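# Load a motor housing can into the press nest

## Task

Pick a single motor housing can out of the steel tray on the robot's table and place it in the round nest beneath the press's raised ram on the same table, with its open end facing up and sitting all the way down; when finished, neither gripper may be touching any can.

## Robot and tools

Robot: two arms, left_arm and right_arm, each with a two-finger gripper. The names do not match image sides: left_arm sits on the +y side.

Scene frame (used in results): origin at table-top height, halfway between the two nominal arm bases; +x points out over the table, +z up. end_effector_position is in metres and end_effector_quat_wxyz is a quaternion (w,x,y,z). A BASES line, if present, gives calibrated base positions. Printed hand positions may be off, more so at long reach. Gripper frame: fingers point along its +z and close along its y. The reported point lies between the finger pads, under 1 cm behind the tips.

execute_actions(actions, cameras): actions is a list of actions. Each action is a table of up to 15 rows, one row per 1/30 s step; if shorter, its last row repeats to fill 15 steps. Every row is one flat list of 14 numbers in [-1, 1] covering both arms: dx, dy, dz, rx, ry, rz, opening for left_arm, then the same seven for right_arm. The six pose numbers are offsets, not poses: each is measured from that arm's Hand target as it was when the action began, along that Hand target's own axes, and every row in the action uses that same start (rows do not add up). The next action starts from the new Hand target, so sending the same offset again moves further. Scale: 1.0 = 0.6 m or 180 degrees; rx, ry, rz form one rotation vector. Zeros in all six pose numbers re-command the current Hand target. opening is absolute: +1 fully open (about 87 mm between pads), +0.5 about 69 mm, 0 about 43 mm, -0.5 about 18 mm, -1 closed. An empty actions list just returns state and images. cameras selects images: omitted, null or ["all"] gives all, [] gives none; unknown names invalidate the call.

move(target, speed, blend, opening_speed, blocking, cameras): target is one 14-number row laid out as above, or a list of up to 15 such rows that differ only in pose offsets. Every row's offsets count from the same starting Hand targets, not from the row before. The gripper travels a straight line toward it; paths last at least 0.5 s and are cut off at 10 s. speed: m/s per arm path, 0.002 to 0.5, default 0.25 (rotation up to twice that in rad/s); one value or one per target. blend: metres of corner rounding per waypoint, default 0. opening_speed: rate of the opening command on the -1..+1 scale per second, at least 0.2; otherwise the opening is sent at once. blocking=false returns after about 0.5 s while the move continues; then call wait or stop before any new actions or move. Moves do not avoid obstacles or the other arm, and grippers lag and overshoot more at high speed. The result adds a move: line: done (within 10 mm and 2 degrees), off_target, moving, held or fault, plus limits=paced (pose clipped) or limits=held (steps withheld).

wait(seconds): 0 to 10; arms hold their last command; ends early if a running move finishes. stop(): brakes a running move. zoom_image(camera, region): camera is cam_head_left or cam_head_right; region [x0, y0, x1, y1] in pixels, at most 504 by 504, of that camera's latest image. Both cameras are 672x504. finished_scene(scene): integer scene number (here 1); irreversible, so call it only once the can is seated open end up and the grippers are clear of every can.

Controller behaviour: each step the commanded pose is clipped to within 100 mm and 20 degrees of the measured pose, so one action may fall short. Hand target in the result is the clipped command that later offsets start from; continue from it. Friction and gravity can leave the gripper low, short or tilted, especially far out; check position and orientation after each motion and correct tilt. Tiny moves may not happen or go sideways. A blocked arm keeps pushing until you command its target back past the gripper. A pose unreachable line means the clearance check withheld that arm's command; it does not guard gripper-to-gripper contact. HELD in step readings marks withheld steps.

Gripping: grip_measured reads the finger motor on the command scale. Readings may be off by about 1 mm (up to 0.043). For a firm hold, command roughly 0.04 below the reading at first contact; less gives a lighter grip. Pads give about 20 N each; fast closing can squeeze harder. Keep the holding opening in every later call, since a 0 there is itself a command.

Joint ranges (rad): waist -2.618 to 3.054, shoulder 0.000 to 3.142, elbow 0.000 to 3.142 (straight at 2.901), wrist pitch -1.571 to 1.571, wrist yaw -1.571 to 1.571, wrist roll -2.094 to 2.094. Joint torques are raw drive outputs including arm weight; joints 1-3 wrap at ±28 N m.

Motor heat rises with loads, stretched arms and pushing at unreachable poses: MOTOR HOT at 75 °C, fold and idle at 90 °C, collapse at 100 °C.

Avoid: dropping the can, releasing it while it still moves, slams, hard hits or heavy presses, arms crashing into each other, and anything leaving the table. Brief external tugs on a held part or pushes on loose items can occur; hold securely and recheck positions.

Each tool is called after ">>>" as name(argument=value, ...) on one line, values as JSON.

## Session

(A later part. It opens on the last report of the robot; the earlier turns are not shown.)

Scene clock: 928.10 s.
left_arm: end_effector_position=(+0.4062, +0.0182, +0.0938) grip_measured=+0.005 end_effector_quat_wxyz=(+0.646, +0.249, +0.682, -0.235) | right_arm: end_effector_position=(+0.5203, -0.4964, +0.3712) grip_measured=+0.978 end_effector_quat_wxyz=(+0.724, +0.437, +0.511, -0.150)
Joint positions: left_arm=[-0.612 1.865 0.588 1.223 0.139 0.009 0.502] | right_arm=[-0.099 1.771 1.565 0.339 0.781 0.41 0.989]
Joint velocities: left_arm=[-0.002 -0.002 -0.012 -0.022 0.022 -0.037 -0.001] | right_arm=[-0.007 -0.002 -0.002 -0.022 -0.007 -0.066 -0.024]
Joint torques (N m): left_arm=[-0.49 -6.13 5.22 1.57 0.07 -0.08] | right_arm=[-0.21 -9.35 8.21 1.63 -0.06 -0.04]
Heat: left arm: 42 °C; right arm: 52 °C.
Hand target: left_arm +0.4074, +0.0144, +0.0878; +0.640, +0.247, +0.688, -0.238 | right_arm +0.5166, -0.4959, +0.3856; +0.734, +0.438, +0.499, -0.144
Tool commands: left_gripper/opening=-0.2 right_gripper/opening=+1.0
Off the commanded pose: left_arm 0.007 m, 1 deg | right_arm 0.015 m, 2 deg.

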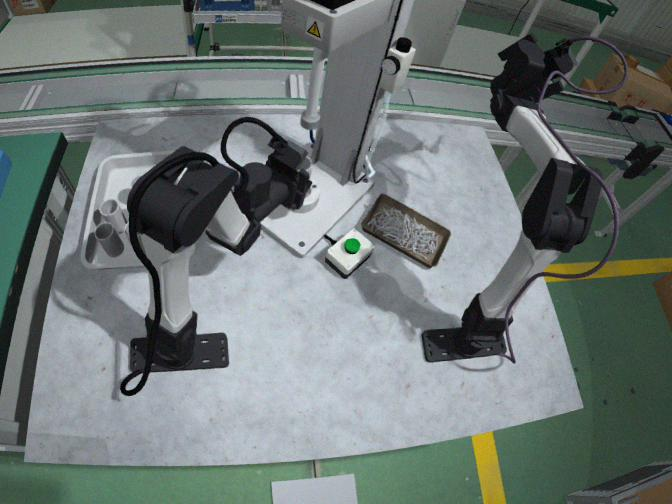

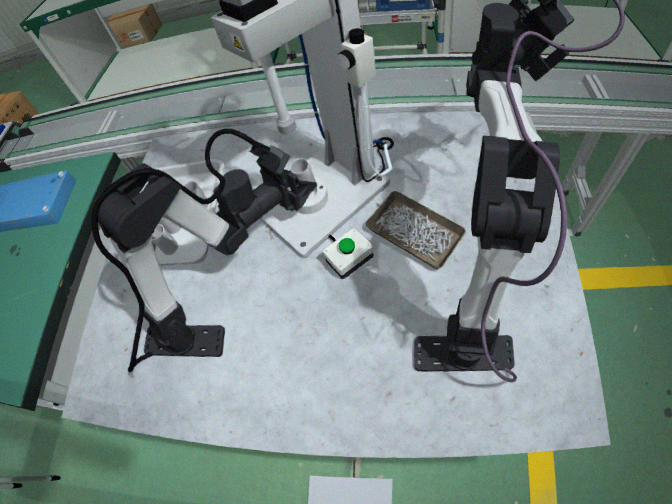

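>>> move(target=[-0.036,-0.018,-0.0077,0,0.0,0,-0.2,0,0,0,0,0,0,1], speed=0.04)

>>> zoom_image(camera="cam_head_right", region=[280, 140, 340, 210])

>>> zoom_image(camera="cam_head_left", region=[270, 140, 330, 210])

Scene clock: 956.47 s.
left_arm: end_effector_position=(+0.3962, +0.0124, +0.0930) grip_measured=+0.005 end_effector_quat_wxyz=(+0.629, +0.253, +0.698, -0.233) | right_arm: end_effector_position=(+0.5203, -0.4964, +0.3712) grip_measured=+0.978 end_effector_quat_wxyz=(+0.724, +0.437, +0.511, -0.150)
Joint positions: left_arm=[-0.644 1.812 0.588 1.122 0.11 0.005 0.502] | right_arm=[-0.099 1.771 1.565 0.339 0.781 0.41 0.989]
Joint velocities: left_arm=[0.017 -0.022 0.012 0.037 0.007 -0.051 0.004] | right_arm=[0.002 -0.002 -0.012 -0.022 0.037 -0.037 0.013]
Joint torques (N m): left_arm=[-0.64 -10.91 5.72 1.49 0.05 -0.08] | right_arm=[-0.21 -9.36 8.21 1.62 -0.06 -0.04]
Heat: left arm: 42 °C; right arm: 52 °C.
Hand target: left_arm +0.3984, +0.0077, +0.1102; +0.639, +0.247, +0.688, -0.239 | right_arm +0.5166, -0.4959, +0.3856; +0.734, +0.438, +0.499, -0.144
Off the commanded pose: left_arm 0.017 m, 2 deg | right_arm 0.015 m, 2 deg.
move: off_target (left_arm, right_arm)

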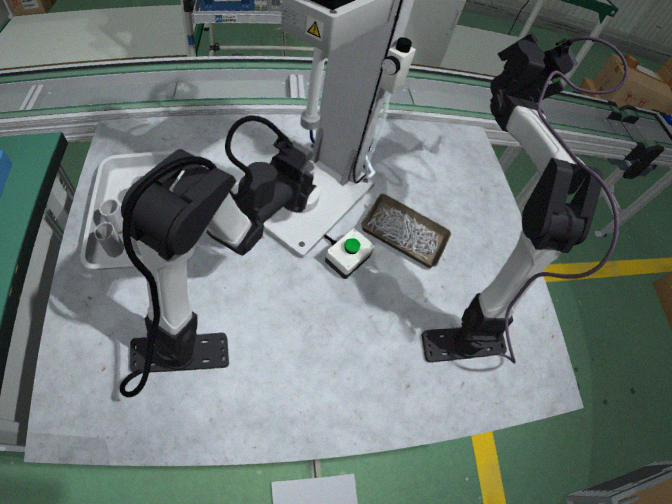

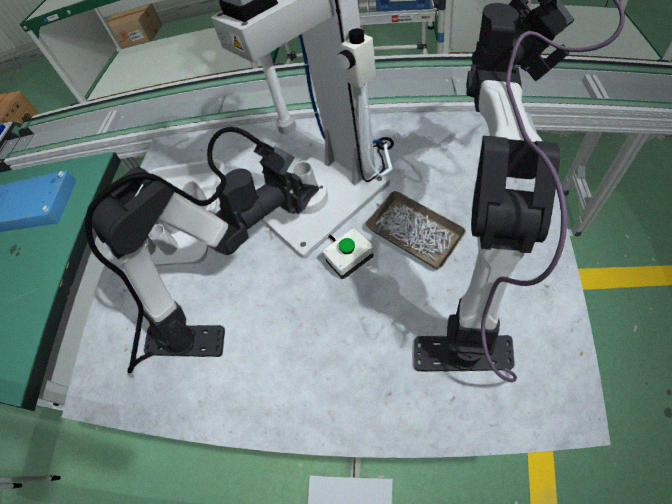

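Scaled by 7.200.

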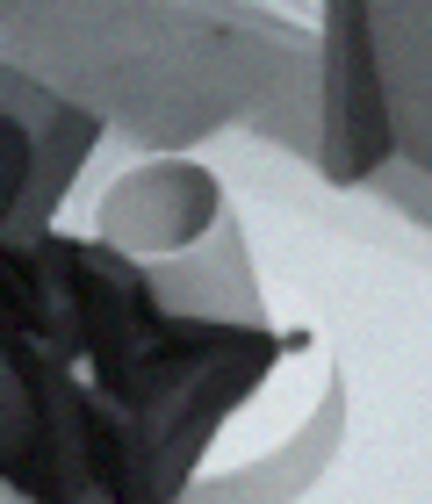

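Scaled by 7.200.

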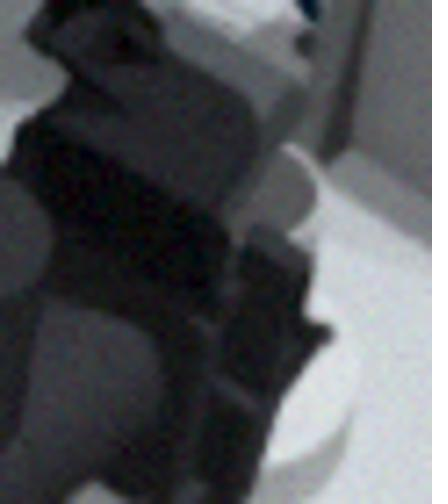

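>>> move(target=[0.03,0.0,0.002,0,0.0,0,-0.2,0,0,0,0,0,0,1], speed=0.03)

>>> zoom_image(camera="cam_head_right", region=[280, 140, 340, 210])

Scene clock: 961.63 s.
left_arm: end_effector_position=(+0.3988, +0.0106, +0.0933) grip_measured=+0.005 end_effector_quat_wxyz=(+0.638, +0.250, +0.689, -0.235) | right_arm: end_effector_position=(+0.5203, -0.4964, +0.3712) grip_measured=+0.978 end_effector_quat_wxyz=(+0.724, +0.437, +0.511, -0.150)
Joint positions: left_arm=[-0.644 1.843 0.588 1.18 0.11 0.004 0.502] | right_arm=[-0.099 1.771 1.565 0.339 0.781 0.41 0.989]
Joint velocities: left_arm=[-0.012 -0.012 0.002 -0.022 0.007 -0.051 0.006] | right_arm=[0.002 -0.007 -0.007 -0.007 -0.007 0.022 -0.018]
Joint torques (N m): left_arm=[-0.73 -6.58 4.26 1.87 0.01 -0.08] | right_arm=[-0.23 -9.36 8.21 1.63 -0.06 -0.04]
Heat: left arm: 43 °C; right arm: 52 °C.
Hand target: left_arm +0.3980, +0.0079, +0.0918; +0.639, +0.247, +0.688, -0.239 | right_arm +0.5166, -0.4959, +0.3856; +0.734, +0.438, +0.499, -0.144
Off the commanded pose: left_arm 0.003 m, 1 deg | right_arm 0.015 m, 2 deg.
move: off_target (right_arm)

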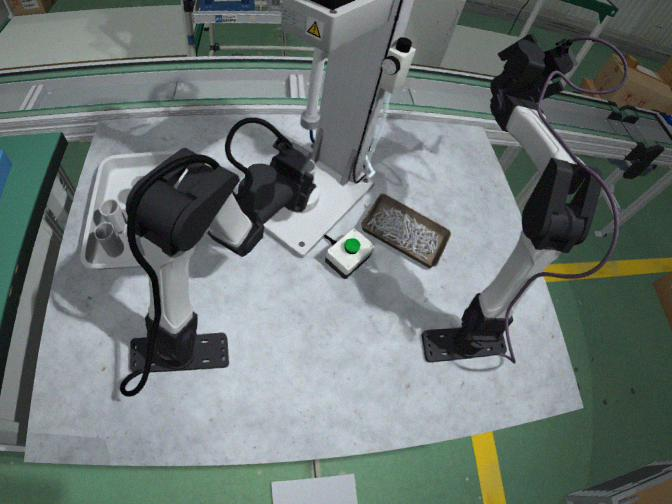

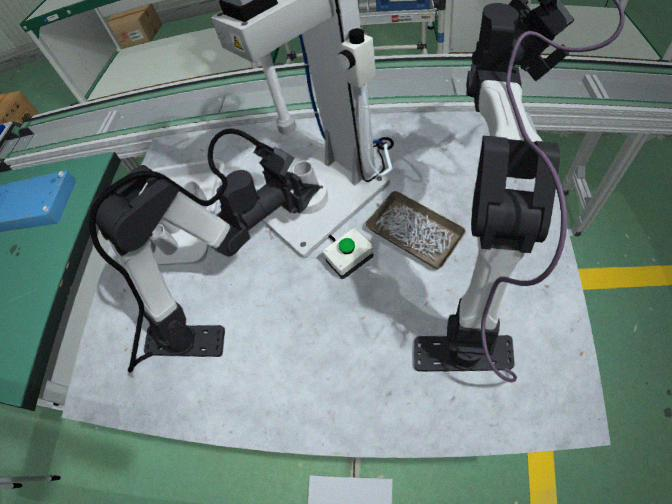

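Scaled by 7.200.

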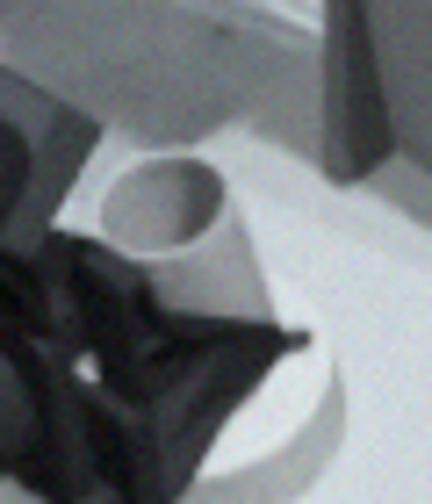

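>>> move(target=[-0.042,0.0,-0.002,0,0.03,0,-0.2,0,0,0,0,0,0,1], speed=0.04, cameras=["cam_head_right"])

>>> zoom_image(camera="cam_head_right", region=[280, 140, 340, 210])

Scene clock: 970.53 s.
left_arm: end_effector_position=(+0.3932, +0.0152, +0.0884) grip_measured=+0.005 end_effector_quat_wxyz=(+0.581, +0.261, +0.739, -0.219) | right_arm: end_effector_position=(+0.5203, -0.4964, +0.3712) grip_measured=+0.978 end_effector_quat_wxyz=(+0.724, +0.437, +0.511, -0.150)
Joint positions: left_arm=[-0.644 1.727 0.646 0.848 0.106 0.004 0.502] | right_arm=[-0.099 1.771 1.565 0.339 0.781 0.41 0.989]
Joint velocities: left_arm=[-0.017 -0.002 0.017 -0.051 0.007 -0.007 0.009] | right_arm=[0.007 -0.017 -0.007 -0.037 0.007 0.007 -0.024]
Joint torques (N m): left_arm=[-0.79 -11.38 7.2 1.72 0.03 0.05] | right_arm=[-0.21 -9.36 8.21 1.63 -0.06 -0.04]
Heat: left arm: 42 °C; right arm: 52 °C.
Hand target: left_arm +0.3992, +0.0072, +0.1174; +0.606, +0.257, +0.718, -0.227 | right_arm +0.5166, -0.4959, +0.3856; +0.734, +0.438, +0.499, -0.144
Off the commanded pose: left_arm 0.030 m, 4 deg | right_arm 0.015 m, 2 deg.
move: off_target (left_arm, right_arm)
Images, in order (width x height): cam_head_right 672x504.

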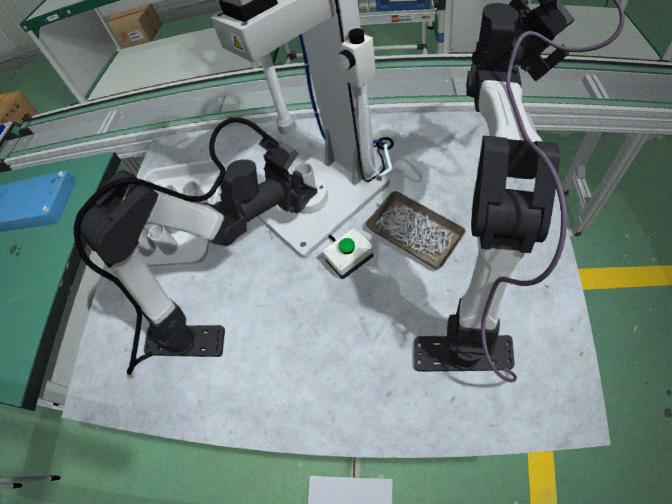

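Scaled by 7.200.

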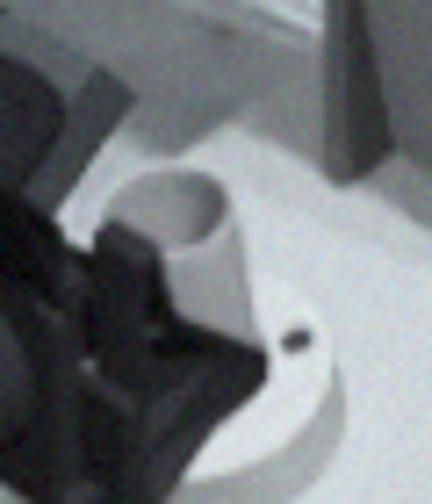

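>>> move(target=[-0.01,0.0,0.006,0,-0.021,0,-0.2,0,0,0,0,0,0,1], speed=0.04, cameras=["cam_head_right"])

>>> zoom_image(camera="cam_head_right", region=[280, 140, 340, 210])

Scene clock: 975.30 s.
left_arm: end_effector_position=(+0.3990, +0.0113, +0.1071) grip_measured=+0.005 end_effector_quat_wxyz=(+0.610, +0.255, +0.715, -0.227) | right_arm: end_effector_position=(+0.5203, -0.4964, +0.3712) grip_measured=+0.978 end_effector_quat_wxyz=(+0.724, +0.437, +0.511, -0.150)
Joint positions: left_arm=[-0.644 1.727 0.647 0.926 0.106 0.004 0.502] | right_arm=[-0.099 1.771 1.565 0.339 0.781 0.41 0.989]
Joint velocities: left_arm=[0.007 -0.012 -0.007 0.081 0.007 -0.066 -0.001] | right_arm=[-0.012 -0.002 -0.017 0.022 0.081 0.007 -0.003]
Joint torques (N m): left_arm=[-0.77 -7.76 5.87 2.11 0.07 -0.04] | right_arm=[-0.23 -9.36 8.21 1.63 -0.06 -0.04]
Heat: left arm: 42 °C; right arm: 52 °C.
Hand target: left_arm +0.4026, +0.0044, +0.1228; +0.630, +0.250, +0.697, -0.235 | right_arm +0.5166, -0.4959, +0.3856; +0.734, +0.438, +0.499, -0.144
Off the commanded pose: left_arm 0.017 m, 3 deg | right_arm 0.015 m, 2 deg.
move: off_target (left_arm, right_arm)
Images, in order (width x height): cam_head_right 672x504.

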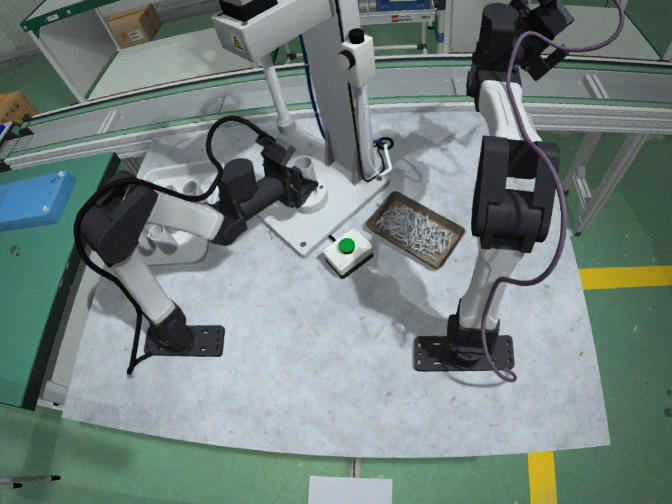

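Scaled by 7.200.

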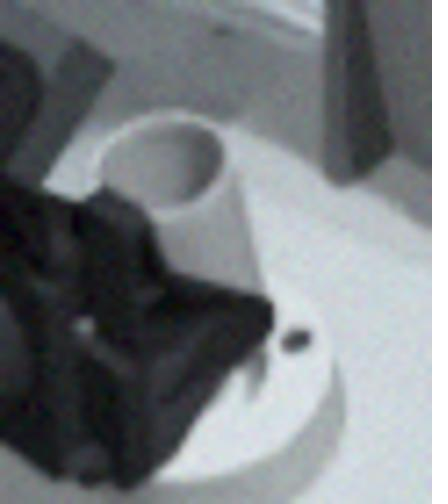

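>>> move(target=[0.0015,-0.001,-0.0165,0,-0.005,0,-0.2,0,0,0,0,0,0,1], speed=0.04)

>>> zoom_image(camera="cam_head_right", region=[280, 140, 340, 210])

>>> zoom_image(camera="cam_head_left", region=[270, 140, 330, 210])

Scene clock: 987.37 s.
left_arm: end_effector_position=(+0.3943, +0.0145, +0.1038) grip_measured=+0.005 end_effector_quat_wxyz=(+0.614, +0.255, +0.712, -0.228) | right_arm: end_effector_position=(+0.5203, -0.4964, +0.3712) grip_measured=+0.978 end_effector_quat_wxyz=(+0.724, +0.437, +0.511, -0.150)
Joint positions: left_arm=[-0.644 1.727 0.613 0.969 0.106 0.004 0.502] | right_arm=[-0.099 1.771 1.565 0.339 0.781 0.41 0.989]
Joint velocities: left_arm=[-0.007 -0.012 0.002 -0.022 0.007 0.037 0.009] | right_arm=[-0.012 0.007 0.002 0.022 -0.022 0.022 -0.008]
Joint torques (N m): left_arm=[-0.72 -9.74 4.57 2.11 0.11 -0.07] | right_arm=[-0.23 -9.36 8.21 1.63 -0.06 -0.04]
Heat: left arm: 44 °C; right arm: 52 °C.
Hand target: left_arm +0.3945, +0.0103, +0.1231; +0.635, +0.248, +0.692, -0.237 | right_arm +0.5166, -0.4959, +0.3856; +0.734, +0.438, +0.499, -0.144
Off the commanded pose: left_arm 0.020 m, 4 deg | right_arm 0.015 m, 2 deg.
move: off_target (left_arm, right_arm)

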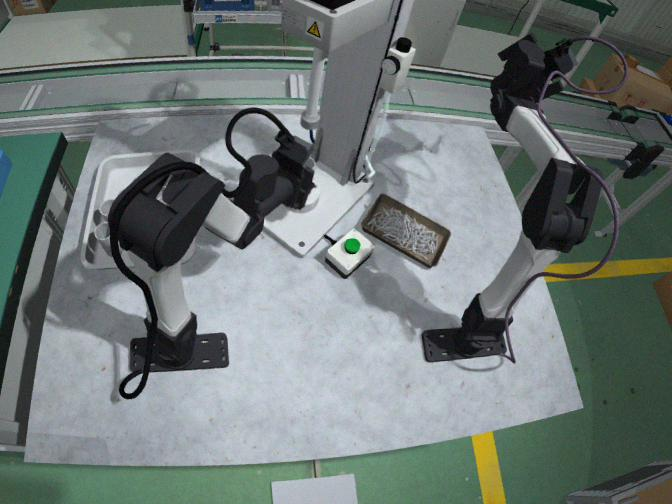

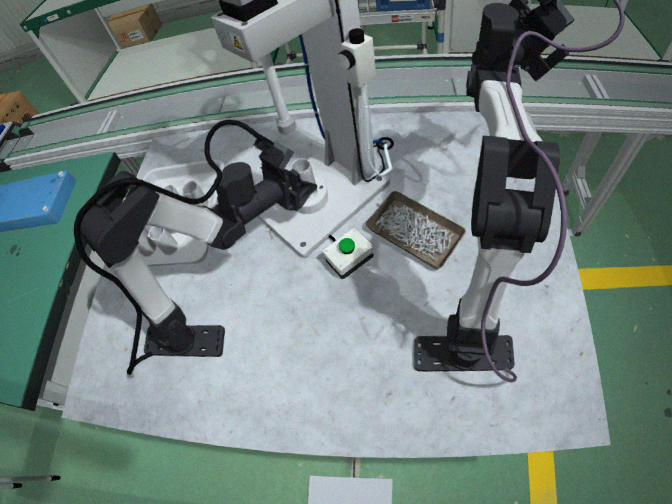

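Scaled by 7.200.

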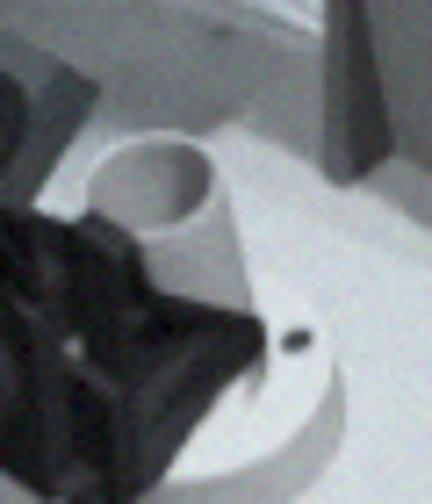

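Scaled by 7.200.

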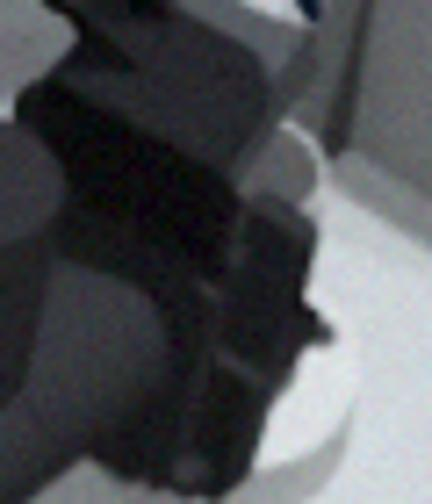

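>>> move(target=[0.033,0.0,-0.001,0,0,0,-0.2,0,0,0,0,0,0,1], speed=0.03, cameras=["cam_head_right"])

>>> zoom_image(camera="cam_head_right", region=[280, 140, 340, 210])

Scene clock: 992.37 s.
left_arm: end_effector_position=(+0.3923, +0.0158, +0.0967) grip_measured=+0.005 end_effector_quat_wxyz=(+0.624, +0.252, +0.703, -0.230) | right_arm: end_effector_position=(+0.5203, -0.4964, +0.3712) grip_measured=+0.978 end_effector_quat_wxyz=(+0.724, +0.437, +0.511, -0.150)
Joint positions: left_arm=[-0.644 1.769 0.578 1.075 0.106 0.004 0.502] | right_arm=[-0.099 1.771 1.565 0.339 0.781 0.41 0.989]
Joint velocities: left_arm=[-0.002 0.017 -0.007 -0.066 0.007 0.007 -0.004] | right_arm=[0.007 -0.012 -0.002 -0.066 -0.022 0.095 -0.003]
Joint torques (N m): left_arm=[-0.7 -6.83 4.26 2.07 0.08 -0.08] | right_arm=[-0.23 -9.35 8.21 1.62 -0.06 -0.04]
Heat: left arm: 45 °C; right arm: 52 °C.
Hand target: left_arm +0.3924, +0.0118, +0.1031; +0.635, +0.248, +0.692, -0.237 | right_arm +0.5166, -0.4959, +0.3856; +0.734, +0.438, +0.499, -0.144
Off the commanded pose: left_arm 0.008 m, 2 deg | right_arm 0.015 m, 2 deg.
move: off_target (right_arm)
Images, in order (width x height): cam_head_right 672x504.

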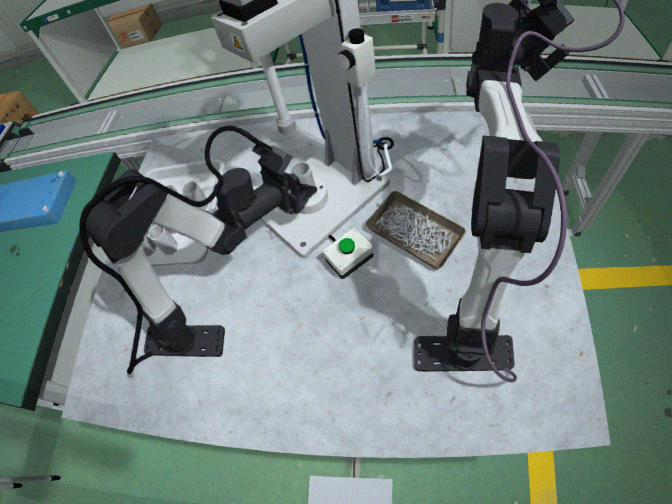

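Scaled by 7.200.

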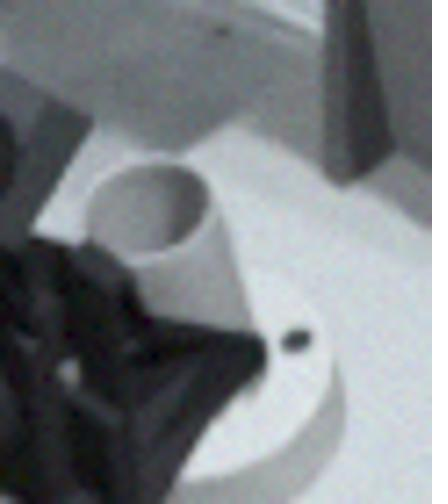

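>>> move(target=[0.02,0.001,0.008,0,0,0,-0.2,0,0,0,0,0,0,1], speed=0.03, cameras=["cam_head_right"])

>>> zoom_image(camera="cam_head_right", region=[280, 140, 340, 210])

Scene clock: 996.17 s.
left_arm: end_effector_position=(+0.3936, +0.0154, +0.0860) grip_measured=+0.005 end_effector_quat_wxyz=(+0.626, +0.251, +0.701, -0.230) | right_arm: end_effector_position=(+0.5203, -0.4964, +0.3712) grip_measured=+0.978 end_effector_quat_wxyz=(+0.724, +0.437, +0.511, -0.150)
Joint positions: left_arm=[-0.644 1.824 0.57 1.143 0.104 0.004 0.502] | right_arm=[-0.099 1.771 1.565 0.339 0.781 0.41 0.989]
Joint velocities: left_arm=[-0.007 0.017 0.022 -0.022 -0.037 0.022 0.006] | right_arm=[-0.002 0.007 -0.002 -0.081 -0.037 0.066 -0.008]
Joint torques (N m): left_arm=[-0.69 -6.05 4.82 2 0.1 -0.06] | right_arm=[-0.23 -9.36 8.21 1.63 -0.06 -0.04]
Heat: left arm: 45 °C; right arm: 52 °C.
Hand target: left_arm +0.3955, +0.0099, +0.0906; +0.635, +0.248, +0.692, -0.237 | right_arm +0.5166, -0.4959, +0.3856; +0.734, +0.438, +0.499, -0.144
Off the commanded pose: left_arm 0.008 m, 2 deg | right_arm 0.015 m, 2 deg.
move: off_target (right_arm)
Images, in order (width x height): cam_head_right 672x504.

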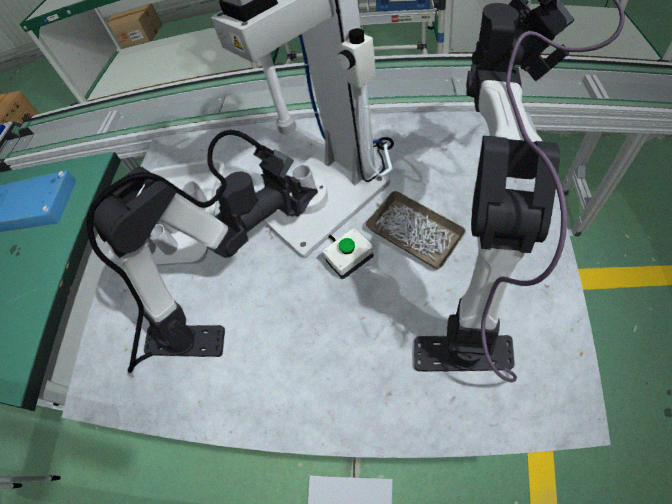

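Scaled by 7.200.

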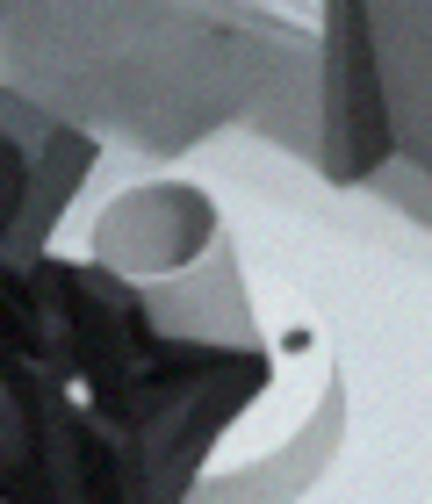

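>>> move(target=[0.022,0.0,0.002,0,0,0,-0.2,0,0,0,0,0,0,1], speed=0.03, cameras=["cam_head_right"])

>>> zoom_image(camera="cam_head_right", region=[280, 140, 340, 210])

Scene clock: 999.07 s.
left_arm: end_effector_position=(+0.3952, +0.0143, +0.0849) grip_measured=+0.005 end_effector_quat_wxyz=(+0.642, +0.248, +0.687, -0.234) | right_arm: end_effector_position=(+0.5203, -0.4964, +0.3712) grip_measured=+0.978 end_effector_quat_wxyz=(+0.724, +0.437, +0.511, -0.150)
Joint positions: left_arm=[-0.644 1.877 0.557 1.254 0.104 0.004 0.502] | right_arm=[-0.099 1.771 1.565 0.339 0.781 0.41 0.989]
Joint velocities: left_arm=[-0.012 0.007 -0.002 -0.081 0.051 0.007 0.006] | right_arm=[-0.032 0.002 0.002 -0.022 0.037 0.007 0.024]
Joint torques (N m): left_arm=[-0.73 -5.35 4.81 1.65 0.1 -0.04] | right_arm=[-0.23 -9.36 8.21 1.63 -0.06 -0.04]
Heat: left arm: 45 °C; right arm: 52 °C.
Hand target: left_arm +0.3953, +0.0100, +0.0770; +0.635, +0.248, +0.692, -0.237 | right_arm +0.5166, -0.4959, +0.3856; +0.734, +0.438, +0.499, -0.144
Off the commanded pose: left_arm 0.009 m, 1 deg | right_arm 0.015 m, 2 deg.
move: off_target (right_arm)
Images, in order (width x height): cam_head_right 672x504.

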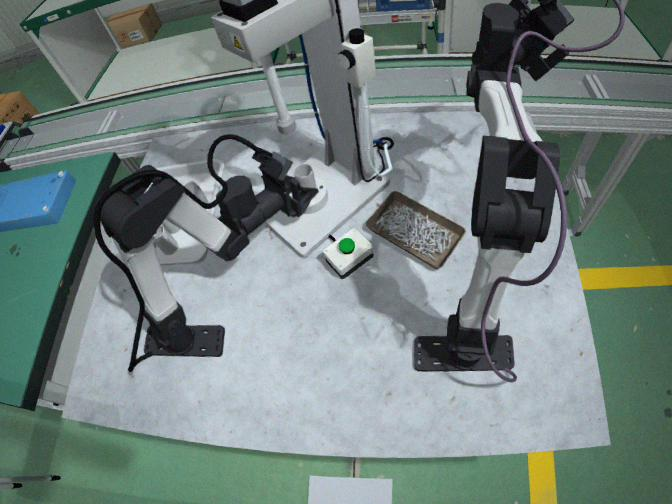

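Scaled by 7.200.

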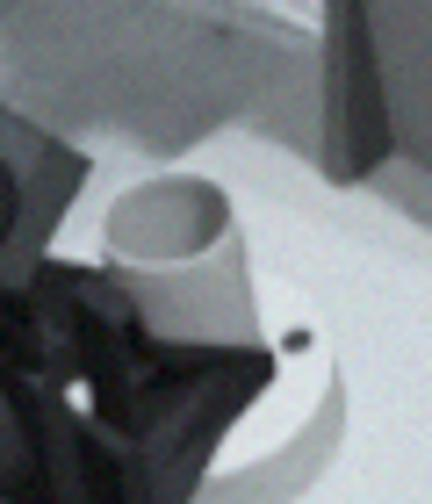

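>>> move(target=[-0.018,0.0,-0.002,0,0.012,0,-0.2,0,0,0,0,0,0,1], speed=0.03, cameras=["cam_head_right"])

>>> zoom_image(camera="cam_head_right", region=[280, 140, 340, 210])

Scene clock: 1005.53 s.
left_arm: end_effector_position=(+0.3952, +0.0143, +0.0847) grip_measured=+0.005 end_effector_quat_wxyz=(+0.627, +0.251, +0.700, -0.230) | right_arm: end_effector_position=(+0.5203, -0.4964, +0.3712) grip_measured=+0.978 end_effector_quat_wxyz=(+0.724, +0.437, +0.511, -0.150)
Joint positions: left_arm=[-0.644 1.838 0.575 1.156 0.104 0.004 0.502] | right_arm=[-0.099 1.771 1.565 0.339 0.781 0.41 0.989]
Joint velocities: left_arm=[-0.022 -0.012 0.002 0.007 0.081 -0.007 0.001] | right_arm=[0.007 -0.002 0.017 -0.022 0.051 0.007 0.008]
Joint torques (N m): left_arm=[-0.76 -9.72 5.64 1.2 0.1 0.02] | right_arm=[-0.23 -9.36 8.21 1.63 -0.06 -0.04]
Heat: left arm: 44 °C; right arm: 52 °C.
Hand target: left_arm +0.3955, +0.0100, +0.0882; +0.622, +0.252, +0.704, -0.232 | right_arm +0.5166, -0.4959, +0.3856; +0.734, +0.438, +0.499, -0.144
Off the commanded pose: left_arm 0.005 m, 1 deg | right_arm 0.015 m, 2 deg.
move: off_target (right_arm)
Images, in order (width x height): cam_head_right 672x504.

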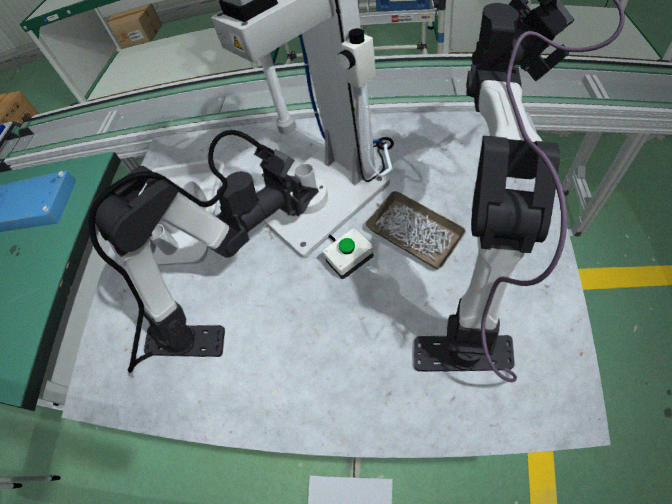

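Scaled by 7.200.

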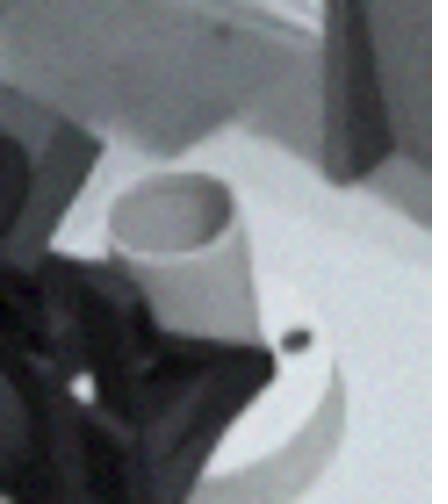

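>>> move(target=[0,0.0,0,0,-0.014,0,0.02,0,0,0,0,0,0,1], speed=0.03, opening_speed=0.2)

>>> zoom_image(camera="cam_head_right", region=[280, 140, 340, 210])

>>> zoom_image(camera="cam_head_left", region=[270, 140, 330, 210])

Scene clock: 1011.93 s.
left_arm: end_effector_position=(+0.3963, +0.0135, +0.0893) grip_measured=+0.020 end_effector_quat_wxyz=(+0.637, +0.249, +0.692, -0.233) | right_arm: end_effector_position=(+0.5203, -0.4964, +0.3712) grip_measured=+0.978 end_effector_quat_wxyz=(+0.724, +0.437, +0.511, -0.150)
Joint positions: left_arm=[-0.644 1.845 0.572 1.192 0.104 0.004 0.51] | right_arm=[-0.099 1.771 1.565 0.339 0.781 0.41 0.989]
Joint velocities: left_arm=[-0.012 0.007 0.022 -0.022 0.037 -0.022 0.016] | right_arm=[0.002 -0.022 0.012 -0.037 -0.022 0.007 -0.008]
Joint torques (N m): left_arm=[-0.58 -6.65 4.11 1.86 0.09 -0.03] | right_arm=[-0.21 -9.36 8.21 1.63 -0.06 -0.04]
Heat: left arm: 43 °C; right arm: 52 °C.
Hand target: left_arm +0.3952, +0.0101, +0.0880; +0.637, +0.248, +0.690, -0.238 | right_arm +0.5166, -0.4959, +0.3856; +0.734, +0.438, +0.499, -0.144
Off the commanded pose: left_arm 0.004 m, 1 deg | right_arm 0.015 m, 2 deg.
move: off_target (right_arm)

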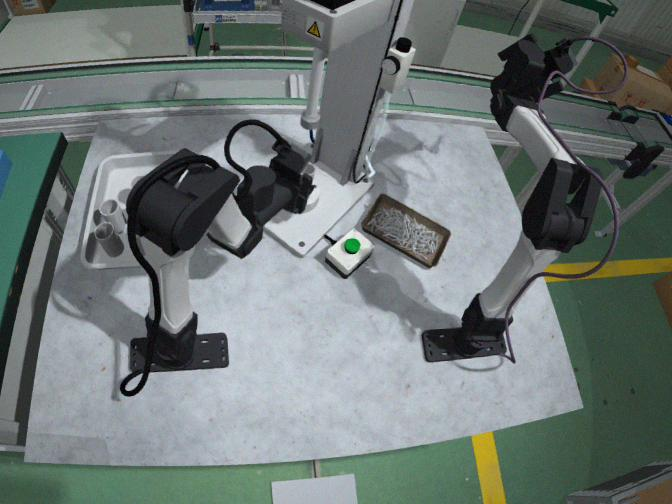

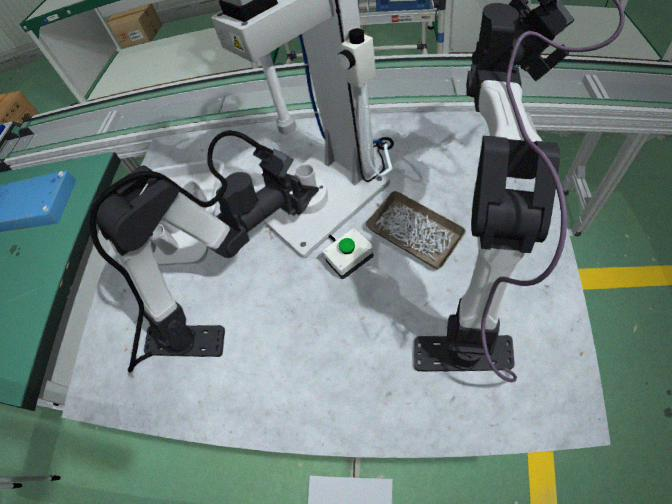

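Scaled by 7.200.

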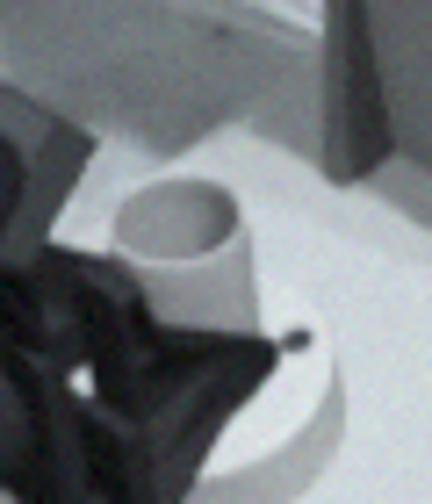

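Scaled by 7.200.

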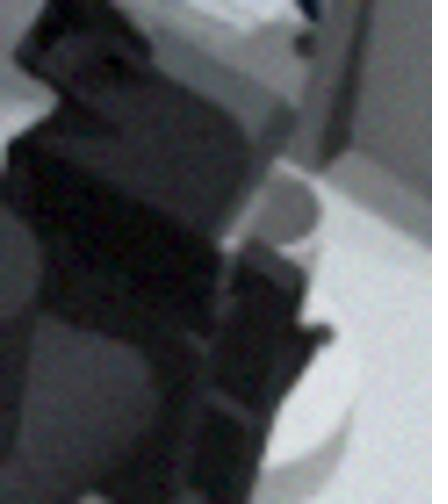

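>>> move(target=[[0,0.013,-0.004,0,0,0,0.05,0,0,0,0,0,0,1]], speed=0.03, opening_speed=0.2)

>>> zoom_image(camera="cam_head_right", region=[280, 140, 340, 210])

Scene clock: 1017.03 s.
left_arm: end_effector_position=(+0.3985, +0.0166, +0.0899) grip_measured=+0.050 end_effector_quat_wxyz=(+0.637, +0.249, +0.691, -0.234) | right_arm: end_effector_position=(+0.5203, -0.4964, +0.3712) grip_measured=+0.978 end_effector_quat_wxyz=(+0.724, +0.437, +0.511, -0.150)
Joint positions: left_arm=[-0.63 1.845 0.572 1.194 0.12 0.004 0.525] | right_arm=[-0.099 1.771 1.565 0.339 0.781 0.41 0.989]
Joint velocities: left_arm=[-0.012 -0.022 0.012 0.081 -0.007 0.037 -0.011] | right_arm=[-0.002 -0.007 0.007 0.066 -0.037 0.007 -0.003]
Joint torques (N m): left_arm=[0.61 -7.09 3.6 1.84 0.2 0.02] | right_arm=[-0.23 -9.36 8.21 1.62 -0.06 -0.04]
Heat: left arm: 43 °C; right arm: 52 °C.
Hand target: left_arm +0.3985, +0.0179, +0.0882; +0.637, +0.248, +0.690, -0.237 | right_arm +0.5166, -0.4959, +0.3856; +0.734, +0.438, +0.499, -0.144
Off the commanded pose: left_arm 0.002 m, 0 deg | right_arm 0.015 m, 2 deg.
move: off_target (right_arm)

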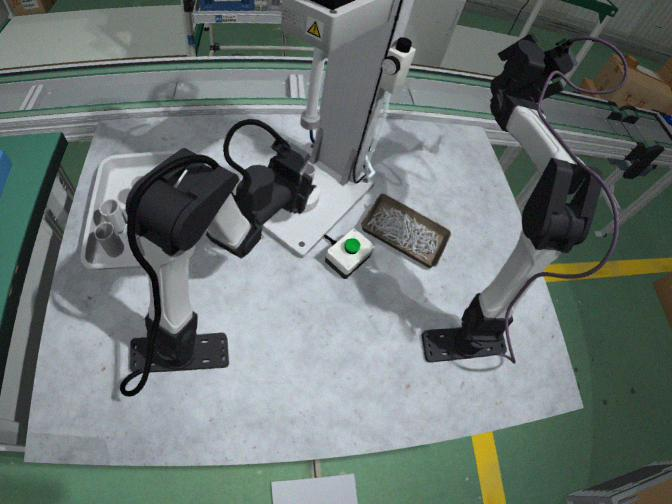

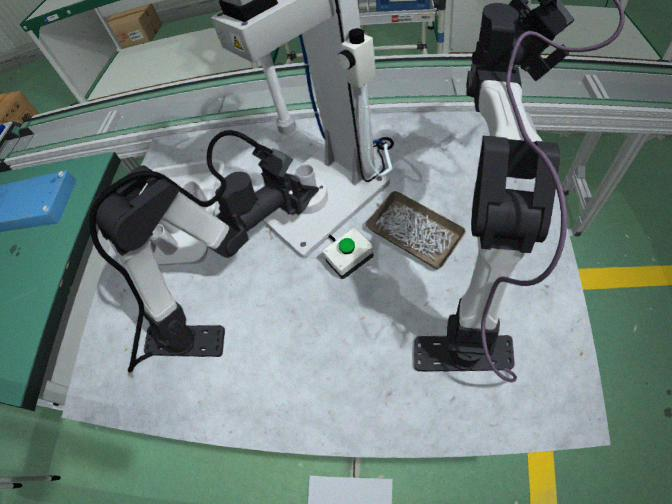

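Scaled by 7.200.

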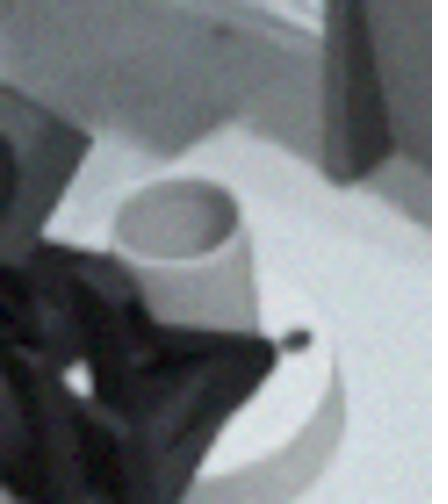

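>>> execute_actions(actions=[])

>>> zoom_image(camera="cam_head_right", region=[240, 120, 360, 210])

>>> zoom_image(camera="cam_head_left", region=[260, 130, 380, 220])

Scene clock: 1029.43 s.
left_arm: end_effector_position=(+0.3984, +0.0165, +0.0900) grip_measured=+0.050 end_effector_quat_wxyz=(+0.637, +0.249, +0.691, -0.234) | right_arm: end_effector_position=(+0.5203, -0.4964, +0.3712) grip_measured=+0.978 end_effector_quat_wxyz=(+0.724, +0.437, +0.511, -0.150)
Joint positions: left_arm=[-0.63 1.845 0.572 1.195 0.12 0.004 0.525] | right_arm=[-0.099 1.771 1.565 0.339 0.781 0.41 0.989]
Joint velocities: left_arm=[-0.012 0.002 0.002 0.007 0.125 -0.066 0.006] | right_arm=[0.002 -0.007 0.017 -0.081 0.037 -0.125 -0.003]
Joint torques (N m): left_arm=[0.64 -7.04 3.62 1.82 0.18 -0.03] | right_arm=[-0.21 -9.35 8.21 1.63 -0.06 -0.04]
Heat: left arm: 44 °C; right arm: 52 °C.
Hand target: left_arm +0.3985, +0.0178, +0.0882; +0.637, +0.248, +0.690, -0.237 | right_arm +0.5166, -0.4959, +0.3856; +0.734, +0.438, +0.499, -0.144
Tool commands: left_gripper/opening=+0.05 right_gripper/opening=+1.0
Off the commanded pose: left_arm 0.002 m, 0 deg | right_arm 0.015 m, 2 deg.

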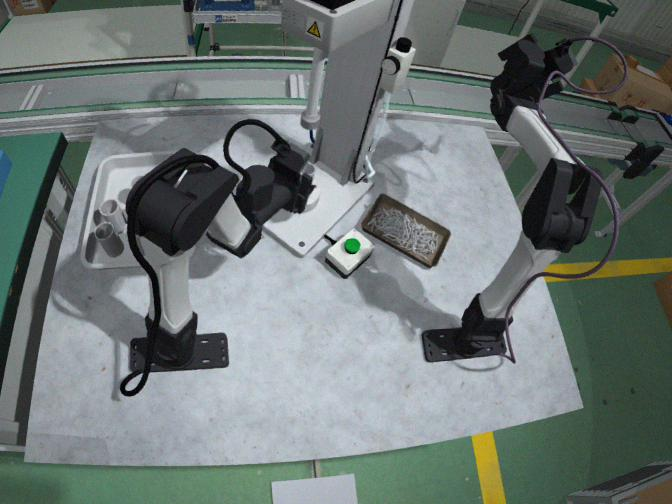

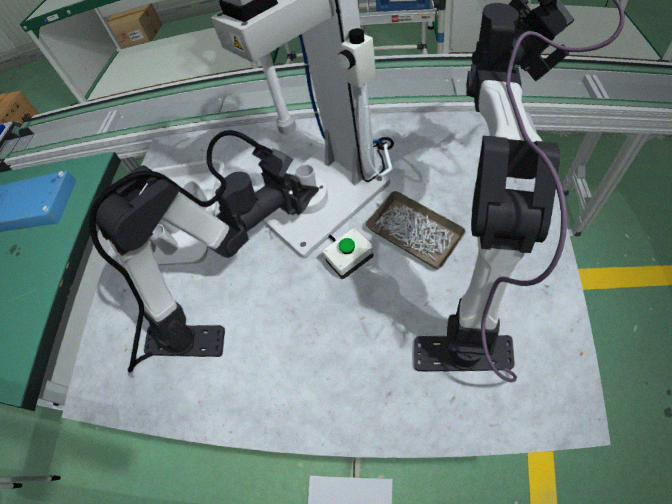

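Scaled by 4.200.

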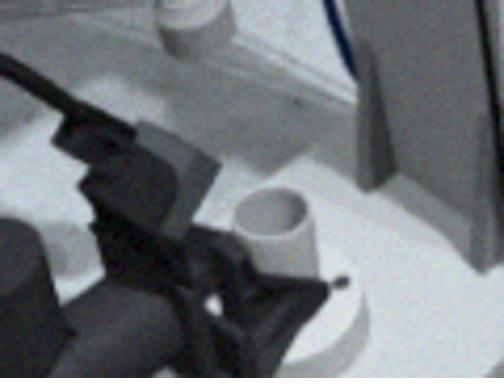

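Scaled by 4.200.

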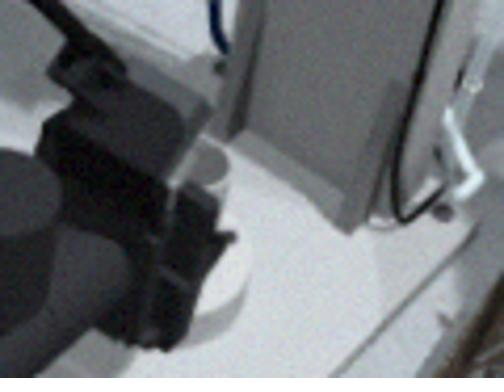

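>>> move(target=[0,0,0,0,0,0,-0.2,0,0,0,0,0,0,1], opening_speed=0.4, cameras=[])

>>> move(target=[0,0,-0.006,0,-0.035,0,-0.2,0,0,0,0,0,0,1], speed=0.05)

>>> zoom_image(camera="cam_head_right", region=[280, 140, 340, 210])

Scene clock: 1039.67 s.
left_arm: end_effector_position=(+0.3981, +0.0162, +0.0900) grip_measured=+0.005 end_effector_quat_wxyz=(+0.637, +0.250, +0.690, -0.235) | right_arm: end_effector_position=(+0.5203, -0.4964, +0.3712) grip_measured=+0.978 end_effector_quat_wxyz=(+0.724, +0.437, +0.511, -0.150)
Joint positions: left_arm=[-0.63 1.845 0.572 1.195 0.123 0.004 0.502] | right_arm=[-0.099 1.771 1.565 0.339 0.781 0.41 0.989]
Joint velocities: left_arm=[-0.022 0.007 -0.017 -0.037 -0.022 0.022 0.004] | right_arm=[0.002 0.002 -0.027 0.081 -0.037 -0.051 0.013]
Joint torques (N m): left_arm=[0.66 -7.17 3.71 1.82 0.16 -0.02] | right_arm=[-0.23 -9.36 8.21 1.63 -0.06 -0.04]
Heat: left arm: 44 °C; right arm: 53 °C.
Hand target: left_arm +0.3985, +0.0178, +0.0881; +0.637, +0.248, +0.690, -0.237 | right_arm +0.5166, -0.4959, +0.3856; +0.734, +0.438, +0.499, -0.144
Off the commanded pose: left_arm 0.002 m, 0 deg | right_arm 0.015 m, 2 deg.
move: off_target (right_arm)
No camera images: "cameras" was empty.

Scene clock: 1041.23 s.
left_arm: end_effector_position=(+0.3957, +0.0179, +0.0882) grip_measured=+0.005 end_effector_quat_wxyz=(+0.671, +0.239, +0.657, -0.246) | right_arm: end_effector_position=(+0.5203, -0.4964, +0.3712) grip_measured=+0.978 end_effector_quat_wxyz=(+0.724, +0.437, +0.511, -0.150)
Joint positions: left_arm=[-0.628 1.954 0.525 1.451 0.125 -0.005 0.502] | right_arm=[-0.099 1.771 1.565 0.339 0.781 0.41 0.989]
Joint velocities: left_arm=[0.012 -0.012 -0.012 0.037 -0.037 -0.081 0.001] | right_arm=[0.002 -0.022 -0.012 -0.037 0.022 0.022 0.013]
Joint torques (N m): left_arm=[0.94 -7.1 2.47 1.92 0.18 -0.06] | right_arm=[-0.23 -9.35 8.21 1.63 -0.06 -0.04]
Heat: left arm: 44 °C; right arm: 53 °C.
Hand target: left_arm +0.3953, +0.0204, +0.0883; +0.674, +0.235, +0.654, -0.250 | right_arm +0.5166, -0.4959, +0.3856; +0.734, +0.438, +0.499, -0.144
Off the commanded pose: left_arm 0.002 m, 1 deg | right_arm 0.015 m, 2 deg.
move: off_target (right_arm)

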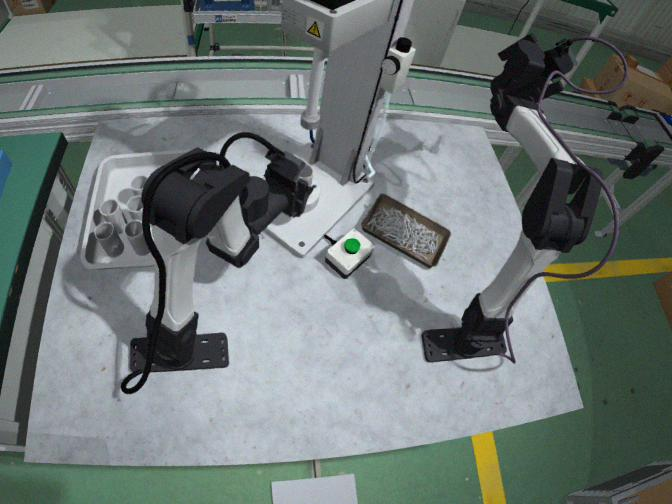

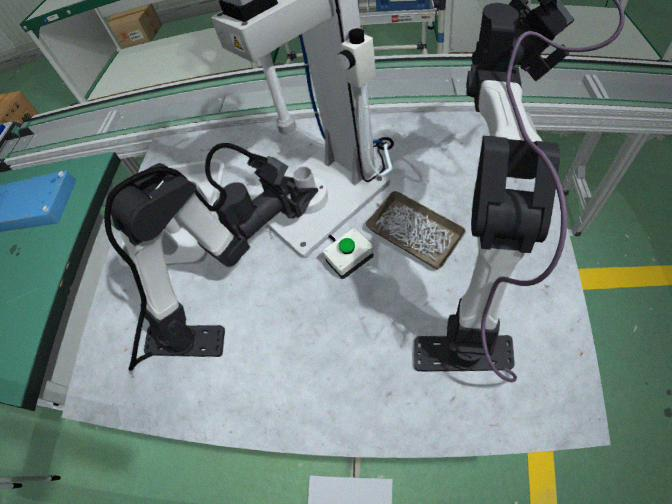

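Scaled by 7.200.

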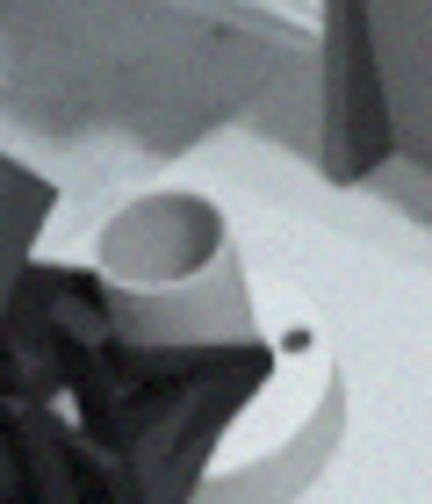

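>>> move(target=[0.02,0,0,0,0,0,-0.2,0,0,0,0,0,0,1], speed=0.05)

>>> zoom_image(camera="cam_head_right", region=[280, 140, 340, 210])

Scene clock: 1046.60 s.
left_arm: end_effector_position=(+0.3955, +0.0179, +0.0836) grip_measured=+0.005 end_effector_quat_wxyz=(+0.681, +0.237, +0.647, -0.249) | right_arm: end_effector_position=(+0.5203, -0.4964, +0.3712) grip_measured=+0.978 end_effector_quat_wxyz=(+0.724, +0.437, +0.511, -0.150)
Joint positions: left_arm=[-0.628 2.012 0.52 1.542 0.125 -0.006 0.502] | right_arm=[-0.099 1.771 1.565 0.339 0.781 0.41 0.989]
Joint velocities: left_arm=[-0.002 0.017 -0.002 0.007 0.007 0.007 0.004] | right_arm=[-0.027 -0.002 -0.017 0.037 -0.037 -0.007 0.008]
Joint torques (N m): left_arm=[0.81 -6.58 2.59 1.69 0.17 -0.08] | right_arm=[-0.23 -9.35 8.21 1.63 -0.06 -0.04]
Heat: left arm: 43 °C; right arm: 53 °C.
Hand target: left_arm +0.3954, +0.0203, +0.0761; +0.674, +0.235, +0.654, -0.250 | right_arm +0.5166, -0.4959, +0.3856; +0.734, +0.438, +0.499, -0.144
Off the commanded pose: left_arm 0.008 m, 1 deg | right_arm 0.015 m, 2 deg.
move: off_target (right_arm)

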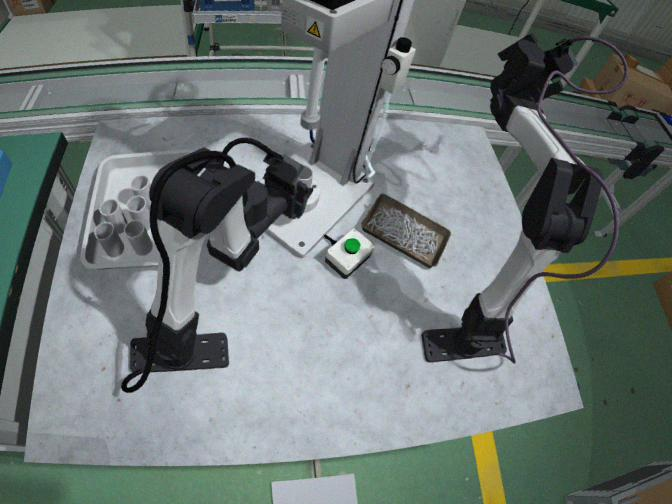

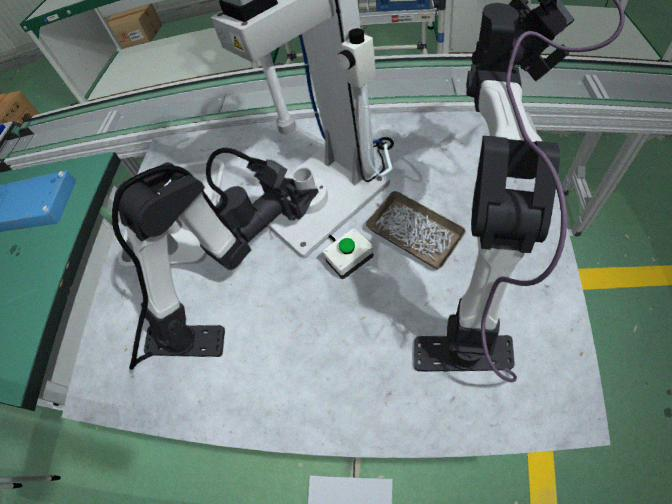

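Scaled by 7.200.

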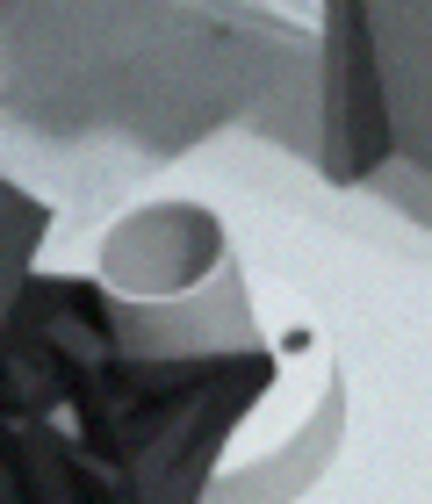

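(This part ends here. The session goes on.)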